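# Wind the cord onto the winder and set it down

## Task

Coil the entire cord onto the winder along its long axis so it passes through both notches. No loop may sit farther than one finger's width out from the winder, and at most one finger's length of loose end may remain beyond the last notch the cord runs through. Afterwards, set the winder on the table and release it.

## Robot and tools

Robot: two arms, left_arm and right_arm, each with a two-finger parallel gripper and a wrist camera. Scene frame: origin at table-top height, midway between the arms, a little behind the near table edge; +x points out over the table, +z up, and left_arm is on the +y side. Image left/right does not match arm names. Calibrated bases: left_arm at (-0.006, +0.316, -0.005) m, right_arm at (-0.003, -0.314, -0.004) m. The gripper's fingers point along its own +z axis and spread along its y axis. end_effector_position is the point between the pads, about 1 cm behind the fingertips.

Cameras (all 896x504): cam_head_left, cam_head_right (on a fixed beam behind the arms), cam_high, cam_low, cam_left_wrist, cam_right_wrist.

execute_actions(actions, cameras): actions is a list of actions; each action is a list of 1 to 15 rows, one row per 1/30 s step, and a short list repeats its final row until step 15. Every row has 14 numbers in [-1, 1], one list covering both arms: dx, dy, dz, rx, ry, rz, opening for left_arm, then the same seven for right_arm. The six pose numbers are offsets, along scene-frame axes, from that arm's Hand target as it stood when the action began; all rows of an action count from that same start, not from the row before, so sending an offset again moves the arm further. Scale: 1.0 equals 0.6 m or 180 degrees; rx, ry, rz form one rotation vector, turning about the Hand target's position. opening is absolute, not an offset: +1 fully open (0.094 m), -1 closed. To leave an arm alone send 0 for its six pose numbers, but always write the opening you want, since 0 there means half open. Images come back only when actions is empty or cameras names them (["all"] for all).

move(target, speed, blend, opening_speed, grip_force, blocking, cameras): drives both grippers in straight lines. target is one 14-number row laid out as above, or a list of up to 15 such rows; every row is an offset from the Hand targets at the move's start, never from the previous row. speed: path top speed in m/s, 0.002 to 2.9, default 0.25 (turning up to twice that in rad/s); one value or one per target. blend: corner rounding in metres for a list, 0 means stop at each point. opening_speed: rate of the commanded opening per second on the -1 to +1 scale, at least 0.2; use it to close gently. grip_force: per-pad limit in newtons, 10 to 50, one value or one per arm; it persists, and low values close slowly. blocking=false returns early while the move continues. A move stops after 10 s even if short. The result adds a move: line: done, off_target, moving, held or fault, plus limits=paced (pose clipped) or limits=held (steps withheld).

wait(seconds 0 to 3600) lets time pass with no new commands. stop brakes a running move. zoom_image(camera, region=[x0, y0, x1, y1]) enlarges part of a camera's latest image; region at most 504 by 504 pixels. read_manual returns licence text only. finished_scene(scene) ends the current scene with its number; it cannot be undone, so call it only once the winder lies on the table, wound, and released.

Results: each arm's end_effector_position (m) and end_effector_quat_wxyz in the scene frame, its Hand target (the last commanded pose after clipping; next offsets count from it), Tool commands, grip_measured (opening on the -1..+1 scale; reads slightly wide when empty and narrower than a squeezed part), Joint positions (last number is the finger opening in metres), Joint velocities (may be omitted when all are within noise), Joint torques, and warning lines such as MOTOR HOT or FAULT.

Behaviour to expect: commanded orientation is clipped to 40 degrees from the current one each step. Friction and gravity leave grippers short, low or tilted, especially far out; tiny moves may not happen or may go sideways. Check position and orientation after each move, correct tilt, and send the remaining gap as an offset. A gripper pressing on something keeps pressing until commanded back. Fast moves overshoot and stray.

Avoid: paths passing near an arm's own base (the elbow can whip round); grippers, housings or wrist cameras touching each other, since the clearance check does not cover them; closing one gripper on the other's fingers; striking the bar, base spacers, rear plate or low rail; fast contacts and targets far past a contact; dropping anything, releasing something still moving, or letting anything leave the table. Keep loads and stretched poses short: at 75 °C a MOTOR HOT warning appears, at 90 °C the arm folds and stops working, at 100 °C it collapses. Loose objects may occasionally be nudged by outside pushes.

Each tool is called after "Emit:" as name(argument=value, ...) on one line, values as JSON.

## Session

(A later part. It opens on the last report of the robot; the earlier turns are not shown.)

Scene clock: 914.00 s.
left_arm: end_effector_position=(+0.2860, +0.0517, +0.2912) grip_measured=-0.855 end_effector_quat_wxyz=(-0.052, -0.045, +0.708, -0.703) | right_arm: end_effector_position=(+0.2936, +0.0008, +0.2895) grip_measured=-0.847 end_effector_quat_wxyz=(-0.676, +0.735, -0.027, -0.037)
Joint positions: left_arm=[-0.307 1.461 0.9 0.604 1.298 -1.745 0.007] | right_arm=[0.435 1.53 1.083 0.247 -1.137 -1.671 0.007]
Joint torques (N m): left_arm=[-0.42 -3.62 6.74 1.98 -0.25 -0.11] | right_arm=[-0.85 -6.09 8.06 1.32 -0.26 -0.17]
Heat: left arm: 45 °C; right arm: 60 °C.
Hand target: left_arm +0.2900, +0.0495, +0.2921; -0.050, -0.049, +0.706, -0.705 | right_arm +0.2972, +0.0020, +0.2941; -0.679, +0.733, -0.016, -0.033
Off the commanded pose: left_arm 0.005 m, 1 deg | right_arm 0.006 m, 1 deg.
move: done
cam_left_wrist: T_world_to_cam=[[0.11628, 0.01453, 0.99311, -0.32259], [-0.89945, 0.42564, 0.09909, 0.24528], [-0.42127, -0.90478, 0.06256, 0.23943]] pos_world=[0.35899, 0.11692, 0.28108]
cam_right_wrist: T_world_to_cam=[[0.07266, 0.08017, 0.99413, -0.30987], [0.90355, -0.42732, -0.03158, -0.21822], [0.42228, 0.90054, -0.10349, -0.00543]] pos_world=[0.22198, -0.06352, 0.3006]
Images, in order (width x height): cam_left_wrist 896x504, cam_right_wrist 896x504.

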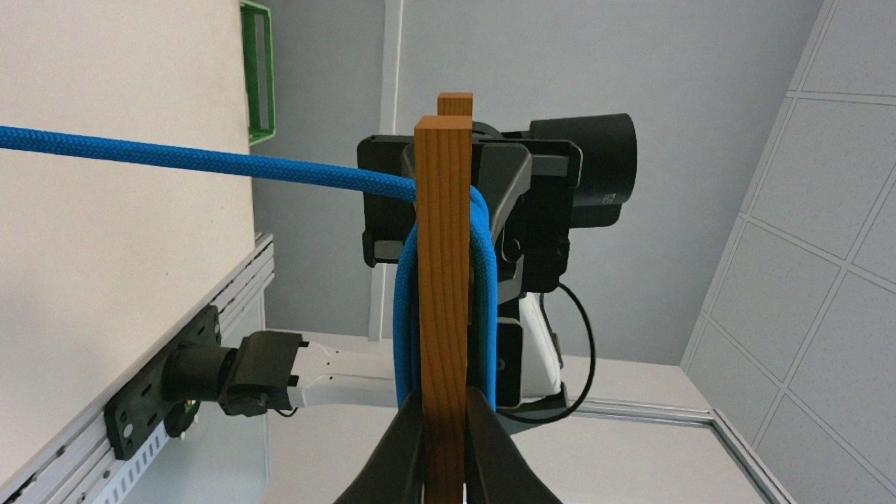

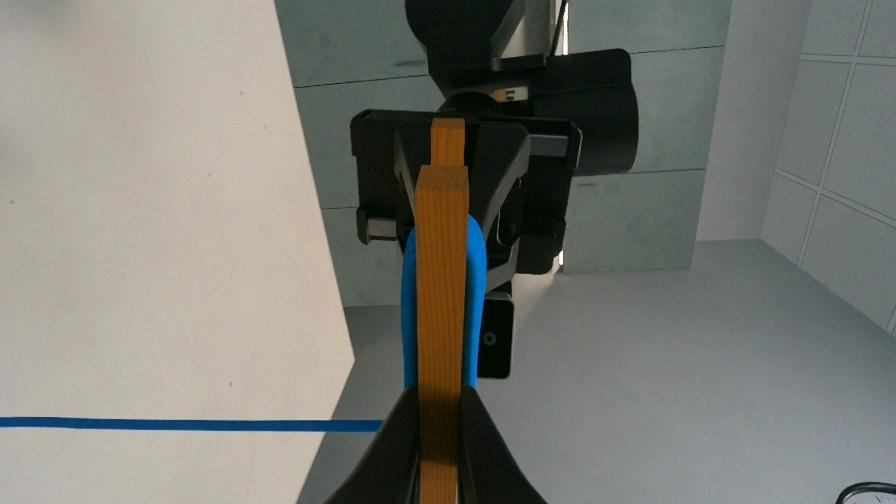

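Emit:
move(target=[[0,0,0,0,0,0,-0.95,0,0,0,0,0,0,-0.3],[0,0,0.02,0,0,0,-0.95,0,-0.1,0,0,0,0,-0.3],[0,0,0.025,0,0,0,-0.95,0,-0.267,0,0,0,-0.04,-0.3]], speed=0.25, blend=[0,0.02,0])

Emit:
move(target=[[0,0,0,0,0,0,-0.95,0.06,0.13,-0.24,0,0.5,0,0.5],[0,0,0,0,0,0,-0.95,0.06,0.34,-0.24,0,0.5,0,0.5],[0,0,0,0,0,0,-0.95,0.06,0.34,-0.24,0,0.5,0,-0.9],[0,0,0,0,0,0,-0.95,0.06,0.3,-0.24,0,0.5,0,-0.9]], speed=0.3, cameras=["cam_right_wrist","cam_low"])

Emit:
zoom_image(camera="cam_low", region=[470, 220, 610, 320])

Scene clock: 927.60 s.
left_arm: end_effector_position=(+0.2878, +0.0511, +0.2920) grip_measured=-0.855 end_effector_quat_wxyz=(-0.064, -0.058, +0.709, -0.700) | right_arm: end_effector_position=(+0.3001, -0.1563, +0.2783) grip_measured=-0.303 end_effector_quat_wxyz=(+0.688, -0.720, +0.089, -0.002)
Joint positions: left_arm=[-0.307 1.463 0.918 0.562 1.297 -1.755 0.007] | right_arm=[-0.063 1.378 0.999 -0.251 -1.483 -2.088 0.033]
Joint torques (N m): left_arm=[-0.21 -5.23 8.85 1.8 -0.2 -0.03] | right_arm=[-0.83 -8.05 7.66 0.94 -0.58 -0.11]
Heat: left arm: 44 °C; right arm: 57 °C.
Hand target: left_arm +0.2900, +0.0495, +0.3072; -0.049, -0.049, +0.706, -0.705 | right_arm +0.2972, -0.1582, +0.2941; +0.679, -0.731, +0.061, -0.010
Off the commanded pose: left_arm 0.015 m, 2 deg | right_arm 0.016 m, 4 deg.
joint sent to its limit (right arm) — joint 6 (wrist roll), lower limit. The joint targets still meet the commanded pose.
move: off_target (left_arm, right_arm)

Scene clock: 934.70 s.
left_arm: end_effector_position=(+0.2877, +0.0512, +0.2880) grip_measured=-0.855 end_effector_quat_wxyz=(-0.076, -0.071, +0.711, -0.695) | right_arm: end_effector_position=(+0.3354, +0.0237, +0.1476) grip_measured=-0.896 end_effector_quat_wxyz=(-0.434, +0.520, -0.529, -0.512)
Joint positions: left_arm=[-0.307 1.463 0.918 0.529 1.297 -1.76 0.007] | right_arm=[0.432 1.974 1.025 0.675 -1.191 -0.173 0.005]
Joint torques (N m): left_arm=[-0.24 -5.2 8.83 2.14 -0.17 0.06] | right_arm=[-0.8 -12.27 4.23 1.4 -0.28 -0.3]
Heat: left arm: 44 °C; right arm: 57 °C.
Hand target: left_arm +0.2900, +0.0495, +0.3072; -0.049, -0.049, +0.706, -0.705 | right_arm +0.3332, +0.0217, +0.1500; -0.437, +0.524, -0.524, -0.510
Off the commanded pose: left_arm 0.019 m, 4 deg | right_arm 0.004 m, 1 deg.
move: done
cam_right_wrist: T_world_to_cam=[[0.99528, 0.06223, -0.07441, -0.32503], [-0.03019, -0.53028, -0.84729, 0.18533], [-0.09218, 0.84554, -0.5259, 0.1778]] pos_world=[0.34549, -0.03183, 0.22635]
Images, in order (width x height): cam_low 896x504, cam_right_wrist 896x504.

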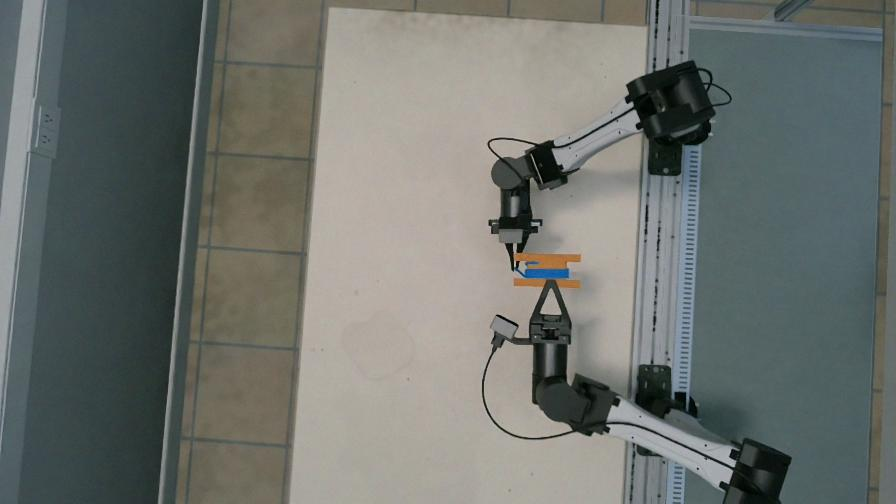

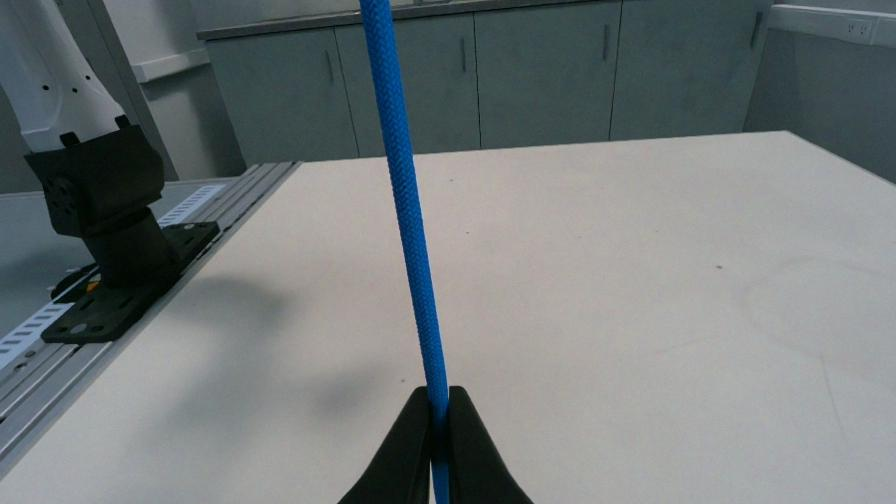

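Scaled by 3.600 from the camera's image (finer frame: 1280x720).

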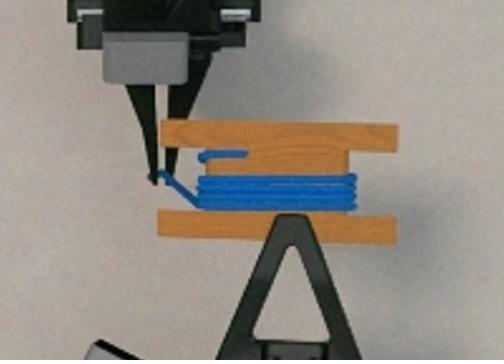

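Emit:
move(target=[[0,0,0,0,-0.5,0,-0.95,0,0,0,0,0,0,-0.88],[0,0,0,0,-1.0,0,-0.95,0,0,0,0,0,0,-0.88]], speed=0.45, blend=0.05, cameras=["cam_low","cam_high"])

Emit:
zoom_image(camera="cam_low", region=[470, 220, 610, 320])

Emit:
zoom_image(camera="cam_high", region=[430, 140, 590, 320])

Scene clock: 947.17 s.
left_arm: end_effector_position=(+0.2895, +0.0507, +0.2913) grip_measured=-0.855 end_effector_quat_wxyz=(+0.700, +0.708, +0.065, -0.070) | right_arm: end_effector_position=(+0.3344, +0.0233, +0.1460) grip_measured=-0.883 end_effector_quat_wxyz=(-0.432, +0.519, -0.530, -0.513)
Joint positions: left_arm=[-0.307 1.472 0.918 0.581 1.296 1.357 0.007] | right_arm=[0.432 1.974 1.02 0.674 -1.191 -0.173 0.005]
Joint torques (N m): left_arm=[-0.31 -5.85 8.29 1.58 -0.24 0.06] | right_arm=[-0.75 -12.42 4.56 1.37 -0.35 -0.28]
Heat: left arm: 44 °C; right arm: 58 °C.
Hand target: left_arm +0.2900, +0.0495, +0.3072; +0.706, +0.705, +0.049, -0.049 | right_arm +0.3333, +0.0218, +0.1501; -0.437, +0.524, -0.524, -0.510
Off the commanded pose: left_arm 0.016 m, 3 deg | right_arm 0.005 m, 1 deg.
move: off_target (left_arm); blend cut to 0 m at target 1
Images, in order (width x height): cam_high 896x504, cam_low 896x504.

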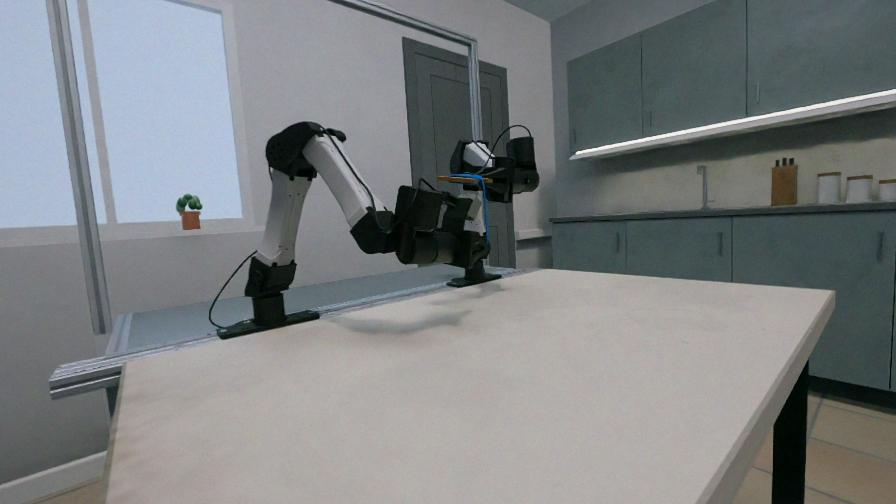

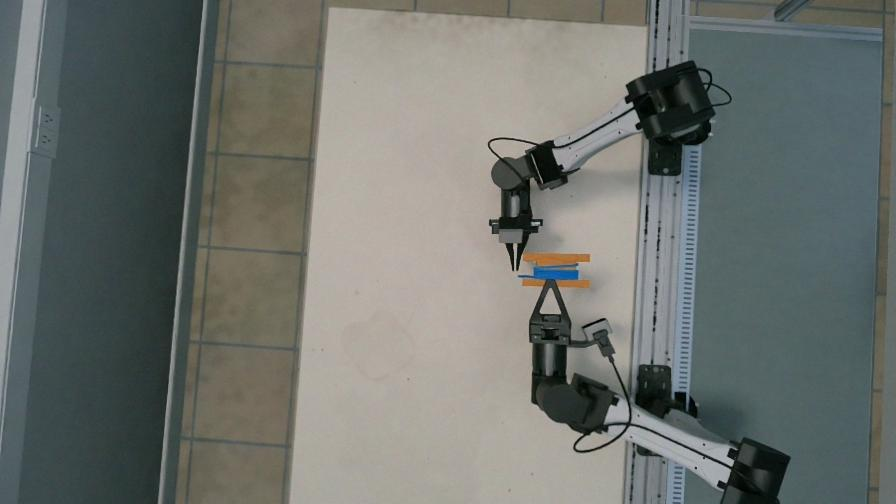

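Scaled by 3.600 from the camera's image (finer frame: 1280x720).

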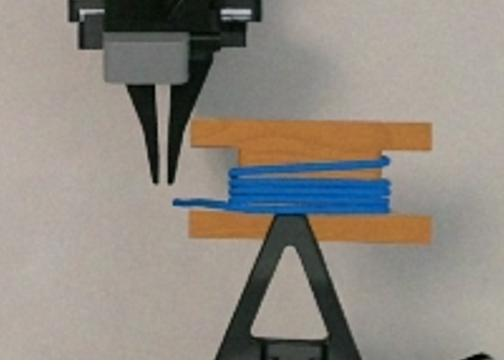

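Scaled by 2.800 from the camera's image (finer frame: 1280x720).

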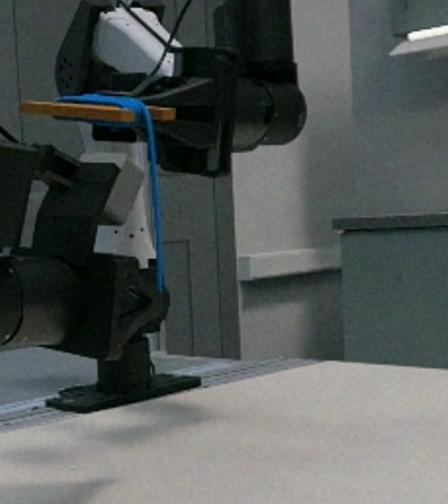

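Emit:
move(target=[[0,0,0,0,0,0,-0.95,0,0,0,0,0,0,0],[0,0,0,0,0,0,-0.95,0,-0.15,0,0,0,0,0.2],[0,0,0,0,0,0,-0.95,-0.0755,-0.236,0.22,0,0.5,0,-0.2]], speed=0.3, cameras=["cam_right_wrist","cam_low"])

Emit:
zoom_image(camera="cam_low", region=[470, 220, 610, 320])

Scene clock: 970.53 s.
left_arm: end_effector_position=(+0.2895, +0.0507, +0.2910) grip_measured=-0.855 end_effector_quat_wxyz=(+0.700, +0.708, +0.066, -0.071) | right_arm: end_effector_position=(+0.2920, -0.1170, +0.2626) grip_measured=-0.197 end_effector_quat_wxyz=(-0.063, +0.022, +0.715, +0.696)
Joint positions: left_arm=[-0.307 1.472 0.918 0.579 1.296 1.358 0.007] | right_arm=[0.067 1.546 1.137 -0.569 -1.542 0.704 0.038]
Joint torques (N m): left_arm=[-0.31 -5.89 8.35 1.61 -0.23 0.08] | right_arm=[-1.03 -11.52 6.99 0.95 -0.78 -0.07]
Heat: left arm: 45 °C; right arm: 63 °C.
Hand target: left_arm +0.2900, +0.0495, +0.3072; +0.706, +0.705, +0.050, -0.049 | right_arm +0.2880, -0.1198, +0.2822; -0.061, -0.010, +0.680, +0.731
Off the commanded pose: left_arm 0.016 m, 3 deg | right_arm 0.020 m, 7 deg.
joint sent to its limit (right arm) — joint 5 (wrist yaw), lower limit. The joint targets are off in orientation, not in position.
move: off_target (right_arm); target 2's new opening was sent with right_arm's hand 0.026 m and 5 deg from that target; target 3's new opening was sent with right_arm's hand 0.020 m and 7 deg from that target
cam_right_wrist: T_world_to_cam=[[-0.10255, -0.0335, -0.99416, 0.28636], [-0.86527, -0.49002, 0.10577, 0.20509], [-0.4907, 0.87107, 0.02126, 0.32899]] pos_world=[0.36826, -0.17647, 0.256]
Images, in order (width x height): cam_low 896x504, cam_right_wrist 896x504.

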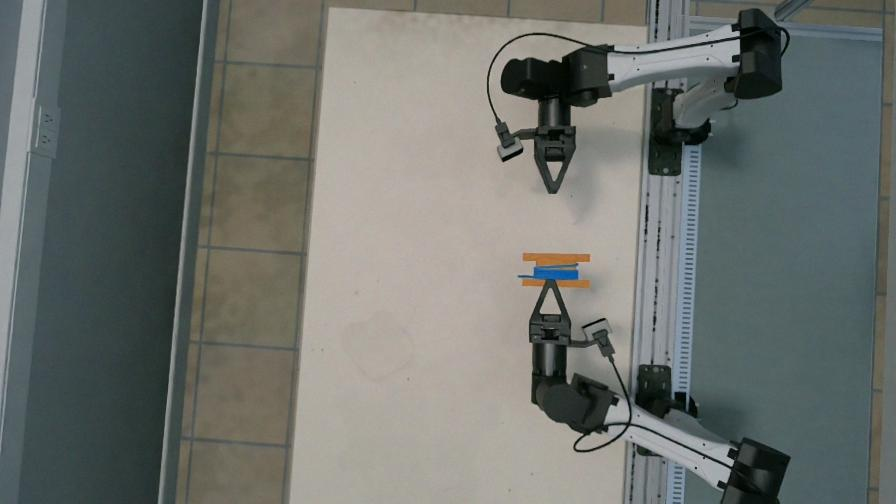

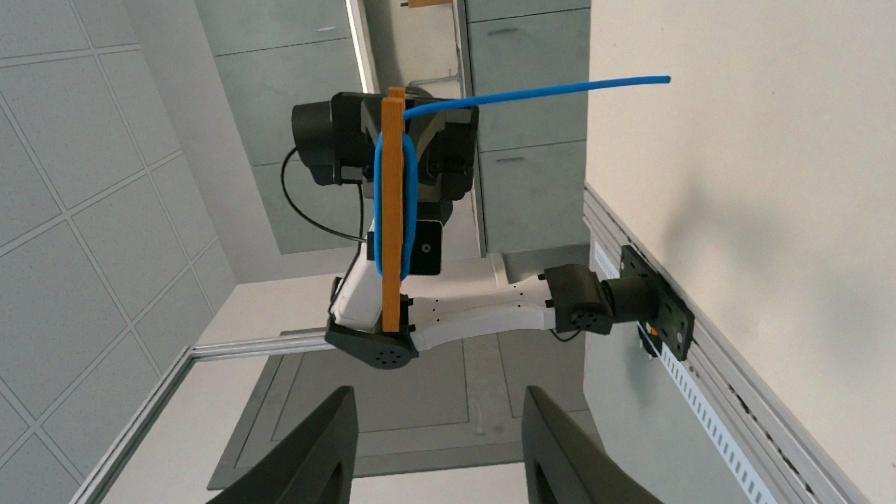

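Scaled by 3.600 from the camera's image (finer frame: 1280x720).

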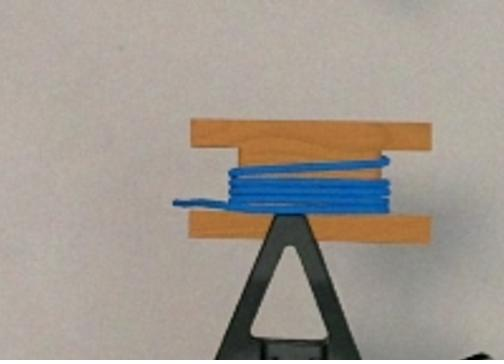

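Emit:
move(target=[[0,0,0,0,0,0,-0.95,0.002,0.1,0.01,-0.023,0.01,0,-0.2],[0,0,0,0,0,0,-0.95,0.002,0.203,0.01,-0.023,0.01,0,-0.2],[0,0,0,0,0,0,-0.95,0.002,0.203,0.01,-0.023,0.01,0,-0.95]], speed=0.2, blend=0.01, cameras=["cam_right_wrist","cam_low"])

Emit:
zoom_image(camera="cam_low", region=[470, 220, 610, 320])

Scene clock: 983.73 s.
left_arm: end_effector_position=(+0.2906, +0.0504, +0.2881) grip_measured=-0.855 end_effector_quat_wxyz=(+0.698, +0.710, +0.067, -0.067) | right_arm: end_effector_position=(+0.2939, +0.0011, +0.2813) grip_measured=-0.843 end_effector_quat_wxyz=(-0.084, +0.018, +0.707, +0.702)
Joint positions: left_arm=[-0.308 1.472 0.918 0.555 1.288 1.384 0.007] | right_arm=[0.419 1.612 1.015 0.591 -1.237 1.699 0.007]
Joint torques (N m): left_arm=[-0.23 -5.96 8.53 1.84 -0.13 -0.16] | right_arm=[0.23 -10.28 5.39 1.48 0.1 -0.3]
Heat: left arm: 45 °C; right arm: 63 °C.
Hand target: left_arm +0.2901, +0.0495, +0.3072; +0.706, +0.705, +0.050, -0.049 | right_arm +0.2892, +0.0020, +0.2881; -0.073, +0.004, +0.704, +0.706
Off the commanded pose: left_arm 0.019 m, 3 deg | right_arm 0.008 m, 2 deg.
move: done; target 3's new opening was sent with right_arm's hand 0.011 m and 2 deg from that target
cam_right_wrist: T_world_to_cam=[[-0.12653, -0.01748, -0.99181, 0.31553], [-0.84522, -0.52145, 0.11702, 0.25365], [-0.51922, 0.85311, 0.0512, 0.22655]] pos_world=[0.37194, -0.05549, 0.27166]
Images, in order (width x height): cam_low 896x504, cam_right_wrist 896x504.

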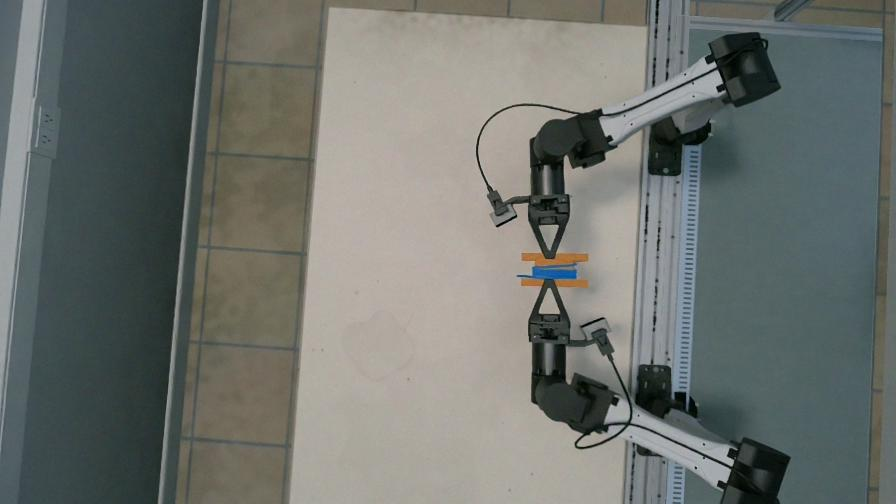

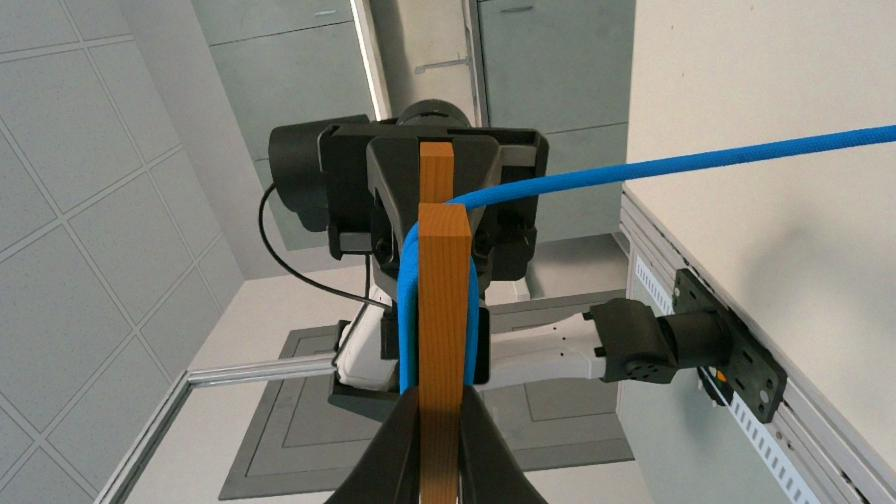

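Scaled by 3.600 from the camera's image (finer frame: 1280x720).

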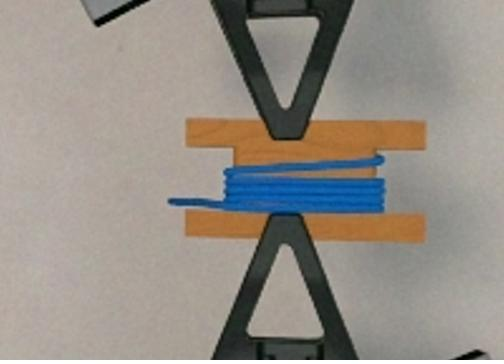

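Emit:
move(target=[[0,0,0,0,0,0,-0.3,0,0,0,0,0,0,-0.95],[0,0.267,0,0,0,0,-0.3,0,0,0.03,0,-0.03,0,-0.95]], speed=0.25)

Emit:
move(target=[[0.088,-0.13,-0.195,0,0.5,0,0.5,0,0,0,0,0,0,-0.95],[0.088,-0.303,-0.195,0,0.5,0,0.5,0,0,0,0,0,0,-0.95],[0.088,-0.303,-0.195,0,0.5,0,-0.88,0,0,0,0,0,0,-0.95]], speed=0.3, cameras=["cam_left_wrist","cam_low","cam_high"])

Emit:
zoom_image(camera="cam_low", region=[470, 220, 610, 320])

Emit:
zoom_image(camera="cam_high", region=[430, 140, 590, 320])

Scene clock: 995.20 s.
left_arm: end_effector_position=(+0.2990, +0.2093, +0.3035) grip_measured=-0.302 end_effector_quat_wxyz=(+0.700, +0.702, +0.132, +0.027) | right_arm: end_effector_position=(+0.2952, +0.0017, +0.2767) grip_measured=-0.843 end_effector_quat_wxyz=(-0.068, +0.002, +0.716, +0.695)
Joint positions: left_arm=[0.229 1.324 0.834 0.547 1.6 1.365 0.033] | right_arm=[0.419 1.612 1.036 0.494 -1.237 1.584 0.007]
Joint torques (N m): left_arm=[0.69 -5.18 5.45 1.3 0.18 -0.08] | right_arm=[0.5 -13.03 8.02 1.41 -0.04 -0.26]
Heat: left arm: 46 °C; right arm: 65 °C.
Hand target: left_arm +0.2901, +0.2097, +0.3071; +0.706, +0.705, +0.050, -0.049 | right_arm +0.2892, +0.0020, +0.3061; -0.039, -0.029, +0.707, +0.705
Off the commanded pose: left_arm 0.010 m, 13 deg | right_arm 0.030 m, 5 deg.
joint sent to its limit (left arm) — joint 5 (wrist yaw), upper limit. The joint targets are off in orientation, not in position.
move: off_target (left_arm, right_arm)

Scene clock: 1001.50 s.
left_arm: end_effector_position=(+0.3407, +0.0296, +0.1957) grip_measured=-0.878 end_effector_quat_wxyz=(+0.461, +0.469, +0.532, -0.533) | right_arm: end_effector_position=(+0.2952, +0.0017, +0.2765) grip_measured=-0.843 end_effector_quat_wxyz=(-0.068, +0.002, +0.716, +0.694)
Joint positions: left_arm=[-0.327 1.873 0.925 0.989 1.278 -0.17 0.006] | right_arm=[0.419 1.612 1.036 0.493 -1.237 1.583 0.007]
Joint torques (N m): left_arm=[-0.36 -5.19 4.62 2.06 -0.26 -0.12] | right_arm=[0.21 -13.16 8.03 1.42 0.04 -0.32]
Heat: left arm: 46 °C; right arm: 67 °C.
Hand target: left_arm +0.3429, +0.0280, +0.1902; +0.464, +0.464, +0.534, -0.533 | right_arm +0.2892, +0.0020, +0.3060; -0.039, -0.029, +0.707, +0.705
Off the commanded pose: left_arm 0.006 m, 1 deg | right_arm 0.030 m, 5 deg.
move: done
cam_left_wrist: T_world_to_cam=[[-0.99296, 0.03084, 0.11436, 0.31562], [-0.09071, 0.42293, -0.90161, 0.23372], [-0.07617, -0.90564, -0.41715, 0.22479]] pos_world=[0.35172, 0.095, 0.2684]
Images, in order (width x height): cam_high 896x504, cam_low 896x504, cam_left_wrist 896x504.

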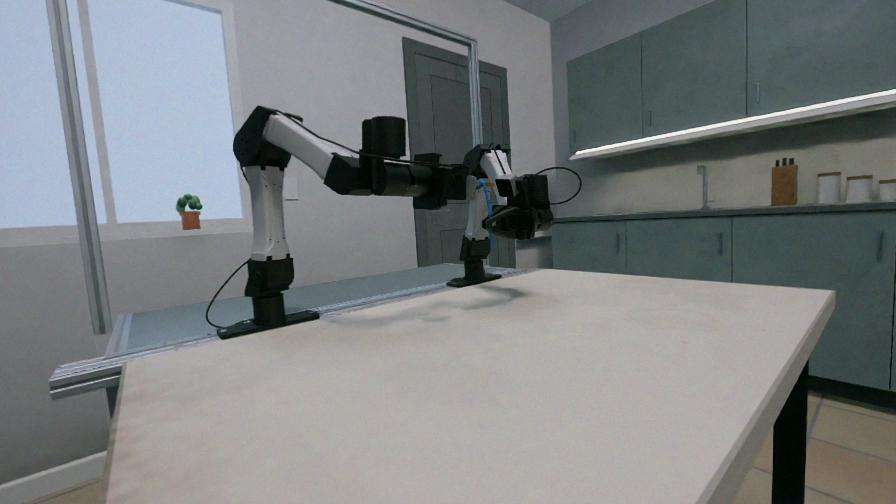

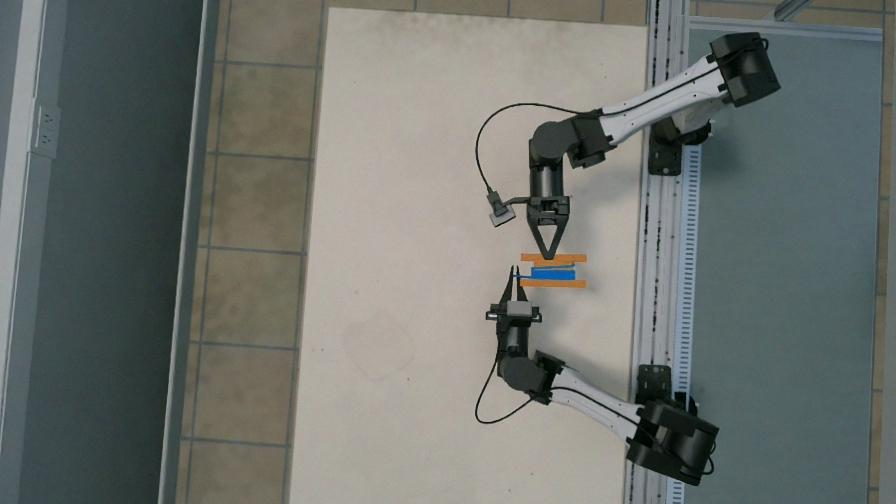

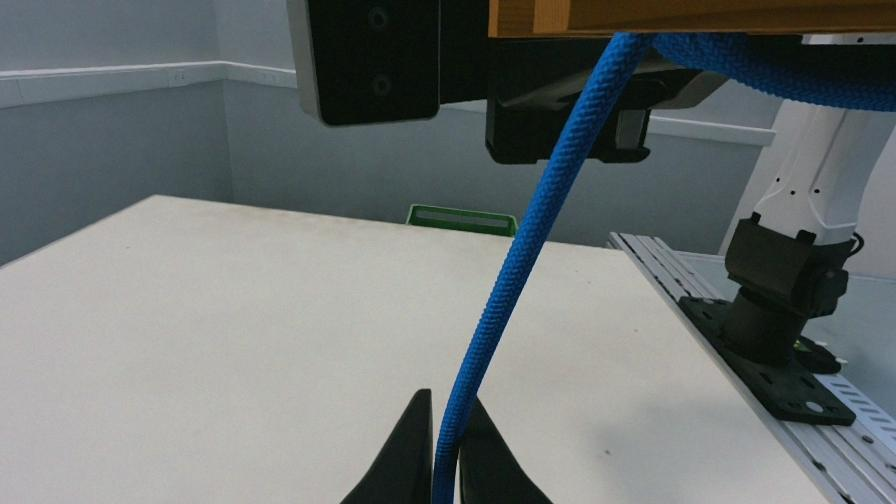

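Scaled by 3.600 from the camera's image (finer frame: 1280x720).

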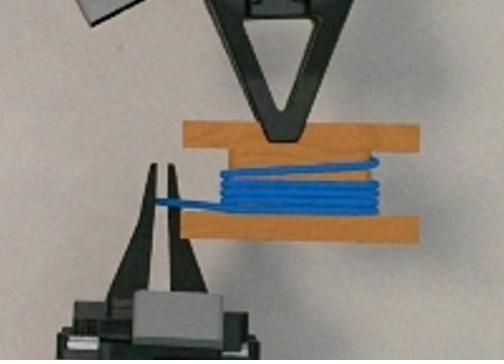

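Scaled by 2.800 from the camera's image (finer frame: 1280x720).

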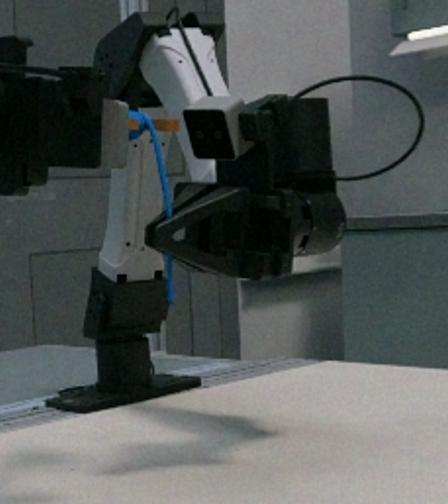

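Emit:
move(target=[[0,-0.01,0,0,0,0,-0.88,0,0,0.02,0,-0.2,0,-0.95],[0,-0.02,0,0,0,0,-0.88,0,0,0.03,0,-0.5,0,-0.95],[0,-0.02,0.03,0,0,0,-0.88,0,0,0.03,0,-1.0,0.03,-0.95]], speed=0.4, blend=0.05, cameras=["cam_low","cam_high"])

Emit:
zoom_image(camera="cam_low", region=[470, 220, 610, 320])

Emit:
zoom_image(camera="cam_high", region=[430, 140, 590, 320])

Scene clock: 1016.47 s.
left_arm: end_effector_position=(+0.3391, +0.0182, +0.1884) grip_measured=-0.878 end_effector_quat_wxyz=(+0.447, +0.460, +0.545, -0.540) | right_arm: end_effector_position=(+0.2963, +0.0035, +0.3034) grip_measured=-0.843 end_effector_quat_wxyz=(-0.674, +0.737, -0.061, +0.006)
Joint positions: left_arm=[-0.358 1.885 0.931 0.954 1.247 -0.175 0.006] | right_arm=[0.468 1.468 1.08 0.219 -0.996 -1.65 0.007]
Joint torques (N m): left_arm=[-0.28 -8.92 7.27 1.72 -0.23 -0.09] | right_arm=[0.21 -11.15 6.17 1.67 0 -0.11]
Heat: left arm: 45 °C; right arm: 69 °C.
Hand target: left_arm +0.3428, +0.0159, +0.2081; +0.464, +0.464, +0.534, -0.533 | right_arm +0.2892, +0.0020, +0.3240; -0.686, +0.726, -0.038, +0.031
Off the commanded pose: left_arm 0.020 m, 3 deg | right_arm 0.022 m, 4 deg.
move: off_target (left_arm, right_arm)
Images, in order (width x height): cam_high 896x504, cam_low 896x504.

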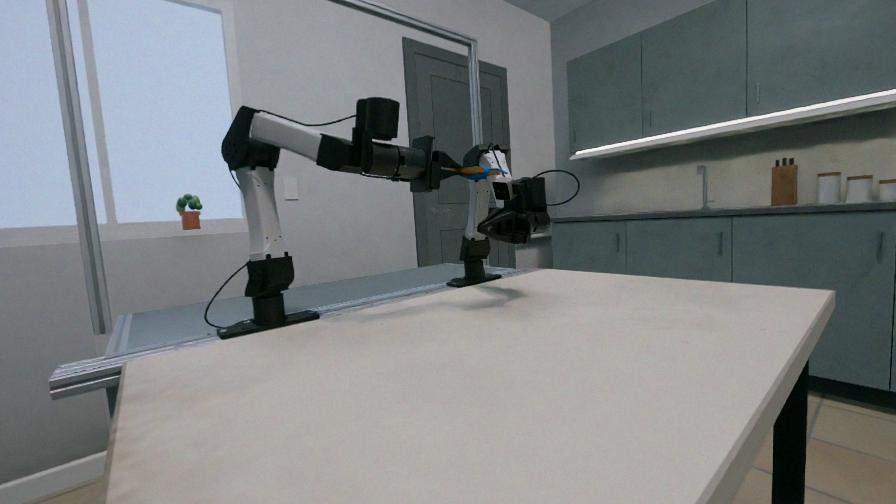

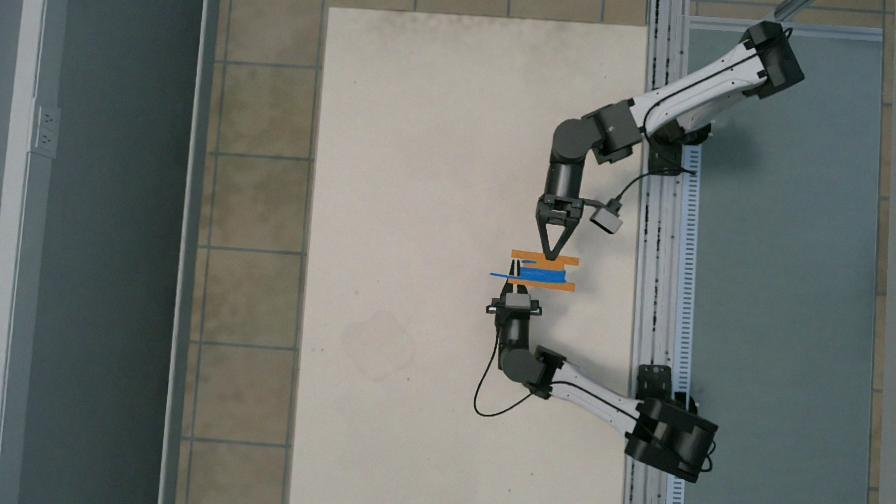

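Scaled by 3.600 from the camera's image (finer frame: 1280x720).

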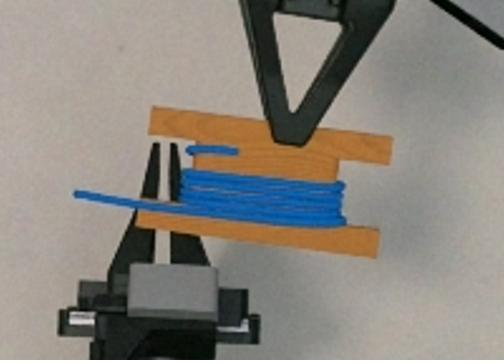

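Scaled by 2.800 from the camera's image (finer frame: 1280x720).

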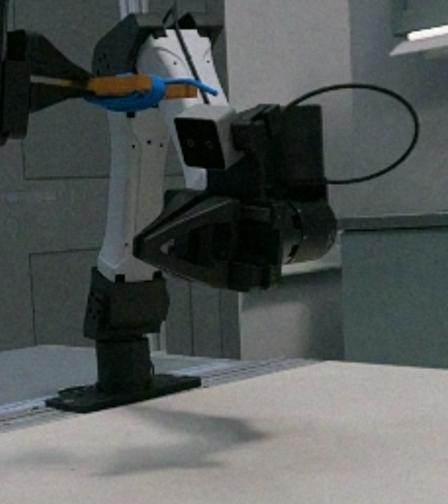

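Emit:
move(target=[[0,0,-0.02,0,0,0,0.1,0,0,0,0,0,0.02,-0.95],[0,0.2,-0.02,0,0,0,0.1,0,0,0,0,0,0.04,-0.95],[0.05,0.22,0.175,0,0.5,0,-0.2,0,0,0,0,0,0.04,-0.95]], speed=0.3, cameras=["cam_left_wrist","cam_low","cam_high"])

Emit:
zoom_image(camera="cam_low", region=[470, 220, 610, 320])

Emit:
zoom_image(camera="cam_high", region=[430, 140, 590, 320])

Scene clock: 1036.13 s.
left_arm: end_effector_position=(+0.3785, +0.1454, +0.2896) grip_measured=-0.198 end_effector_quat_wxyz=(-0.066, -0.071, +0.708, -0.700) | right_arm: end_effector_position=(+0.2856, +0.0015, +0.3170) grip_measured=-0.843 end_effector_quat_wxyz=(+0.683, -0.730, +0.004, +0.017)
Joint positions: left_arm=[-0.001 1.743 1.286 0.161 1.589 -1.465 0.038] | right_arm=[0.447 1.487 1.128 0.203 -1.129 -1.692 0.007]
Joint torques (N m): left_arm=[0.77 -9.17 8.75 1.55 0.3 0] | right_arm=[-1.03 -6.01 8.51 1.35 -0.3 -0.12]
Heat: left arm: 46 °C; right arm: 63 °C.
Hand target: left_arm +0.3729, +0.1480, +0.3131; -0.049, -0.049, +0.706, -0.705 | right_arm +0.2891, +0.0020, +0.3242; +0.686, -0.727, -0.008, +0.012
Off the commanded pose: left_arm 0.024 m, 3 deg | right_arm 0.008 m, 1 deg.
move: off_target (left_arm); target 3's new opening was sent with left_arm's hand 0.024 m and 3 deg from that target
cam_left_wrist: T_world_to_cam=[[0.17226, 0.01043, 0.985, -0.35132], [-0.89914, 0.41008, 0.15291, 0.27528], [-0.40234, -0.91199, 0.08002, 0.35215]] pos_world=[0.44972, 0.21193, 0.27578]
Images, in order (width x height): cam_high 896x504, cam_low 896x504, cam_left_wrist 896x504.

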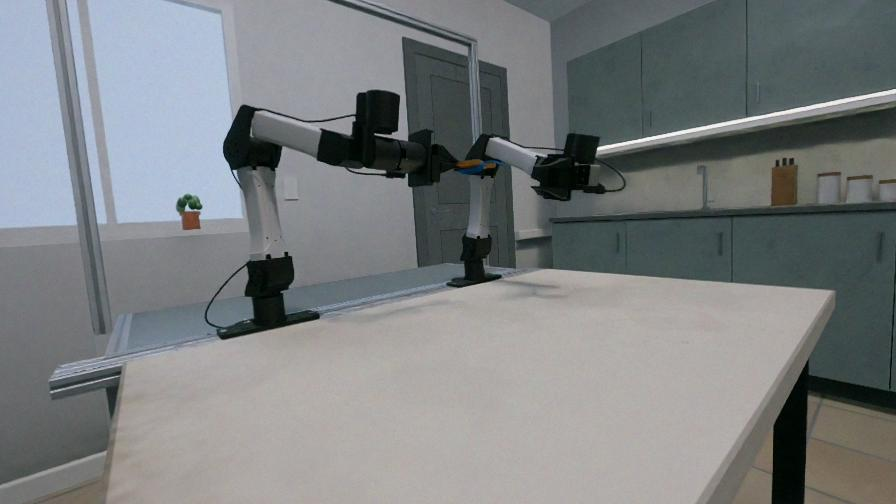

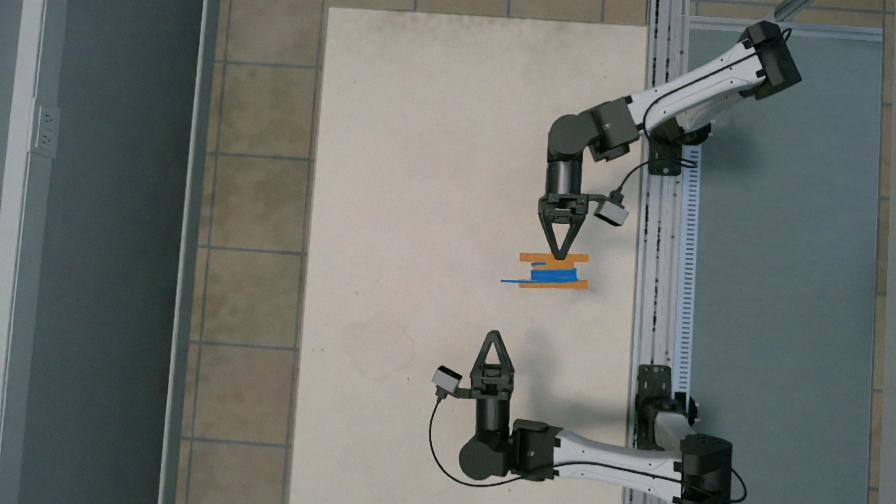

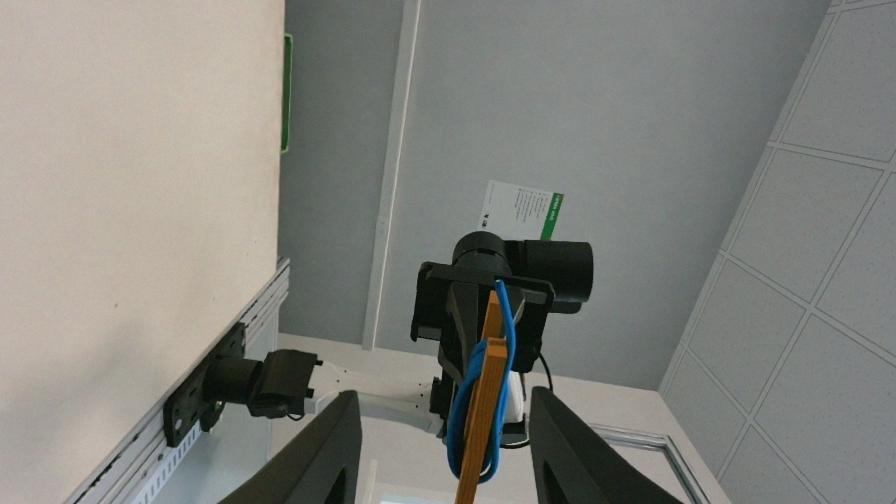

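Scaled by 3.600 from the camera's image (finer frame: 1280x720).

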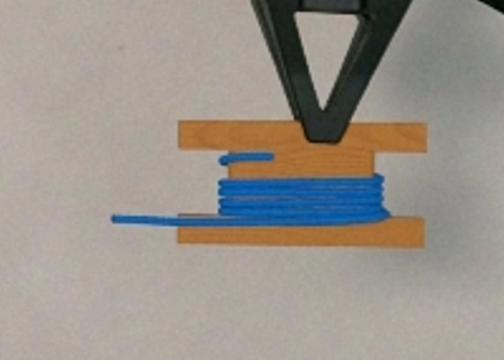

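Scaled by 2.800 from the camera's image (finer frame: 1280x720).

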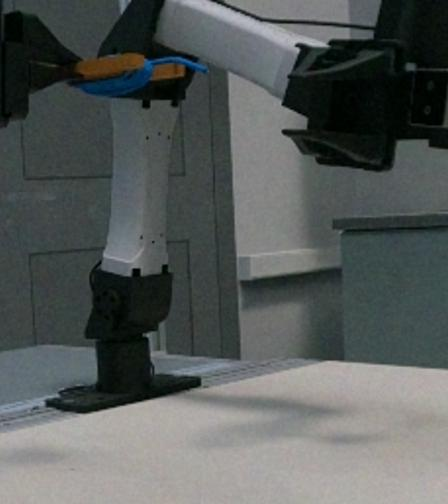

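Emit:
move(target=[[-0.013,-0.08,0.032,0,0,0,-0.3,0,0,0,0,0,0.04,-0.95],[-0.013,-0.177,0.032,0,0,0,-0.3,0,0,0,0,0,0.04,-0.95]], speed=0.2, blend=0.01, cameras=["cam_left_wrist","cam_low","cam_high"])

Emit:
zoom_image(camera="cam_low", region=[470, 220, 610, 320])

Emit:
zoom_image(camera="cam_high", region=[430, 120, 570, 220])

Scene clock: 1050.83 s.
left_arm: end_effector_position=(+0.3612, +0.0427, +0.3336) grip_measured=-0.298 end_effector_quat_wxyz=(-0.057, -0.047, +0.709, -0.701) | right_arm: end_effector_position=(+0.2852, +0.0013, +0.3186) grip_measured=-0.843 end_effector_quat_wxyz=(+0.682, -0.728, -0.043, +0.059)
Joint positions: left_arm=[-0.272 1.707 1.332 0.406 1.337 -1.743 0.033] | right_arm=[0.424 1.564 1.227 0.114 -1.277 -1.768 0.007]
Joint torques (N m): left_arm=[-0.1 -5.9 5.81 2.11 -0.26 -0.05] | right_arm=[-0.68 -6.22 8.23 1.23 -0.31 -0.11]
Heat: left arm: 48 °C; right arm: 59 °C.
Hand target: left_arm +0.3651, +0.0418, +0.3323; -0.049, -0.049, +0.706, -0.705 | right_arm +0.2891, +0.0020, +0.3240; +0.684, -0.725, -0.054, +0.056
Off the commanded pose: left_arm 0.004 m, 1 deg | right_arm 0.007 m, 1 deg.
move: done
cam_left_wrist: T_world_to_cam=[[0.12655, 0.00941, 0.99192, -0.37635], [-0.89653, 0.42903, 0.11031, 0.30763], [-0.42452, -0.90324, 0.06273, 0.26135]] pos_world=[0.43438, 0.10762, 0.32298]
Images, in order (width x height): cam_high 896x504, cam_low 896x504, cam_left_wrist 896x504.

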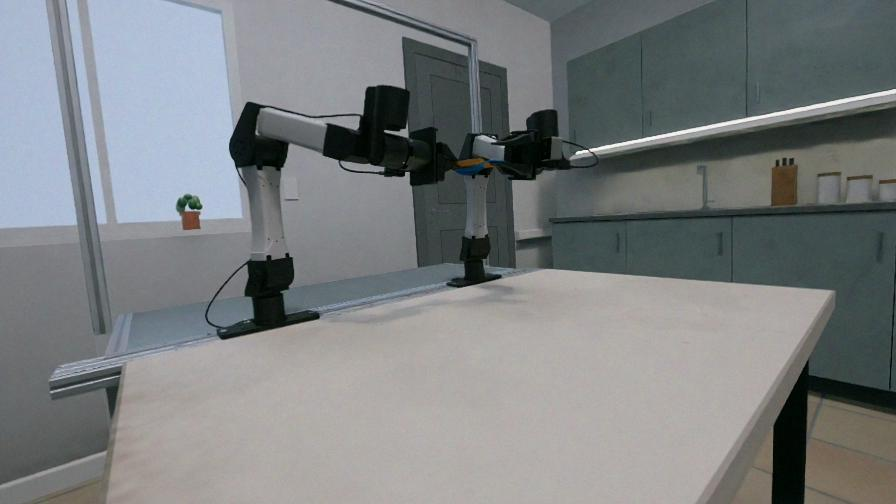

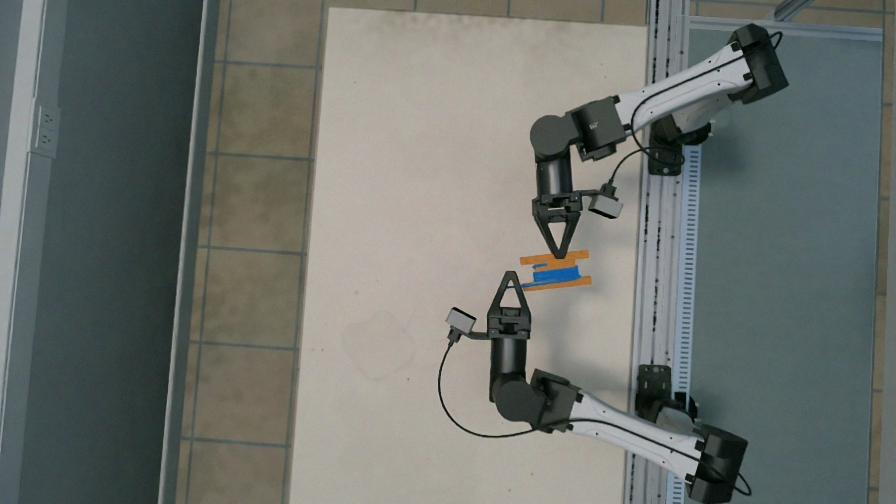

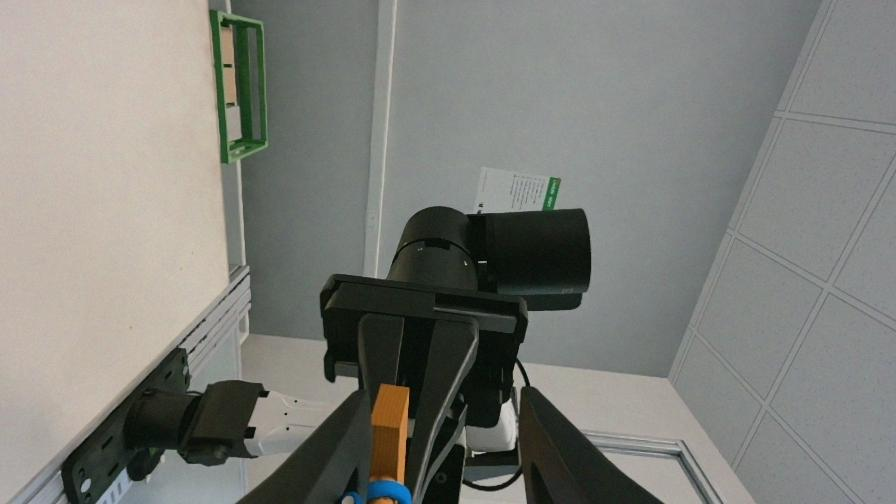

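Scaled by 3.600 from the camera's image (finer frame: 1280x720).

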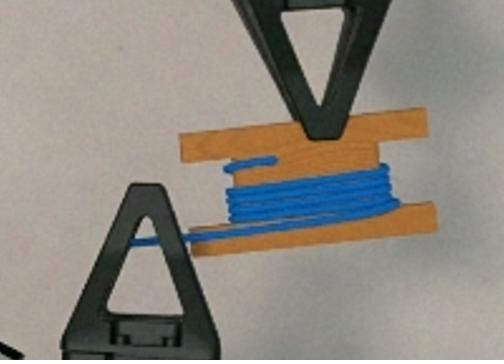

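Scaled by 3.600 from the camera's image (finer frame: 1280x720).

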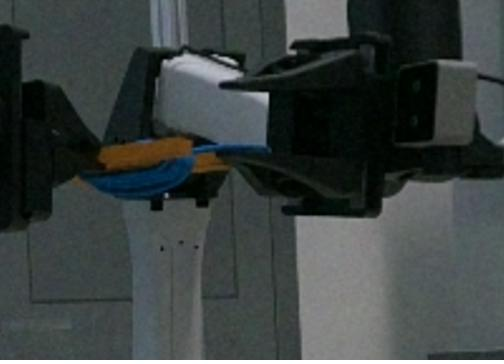

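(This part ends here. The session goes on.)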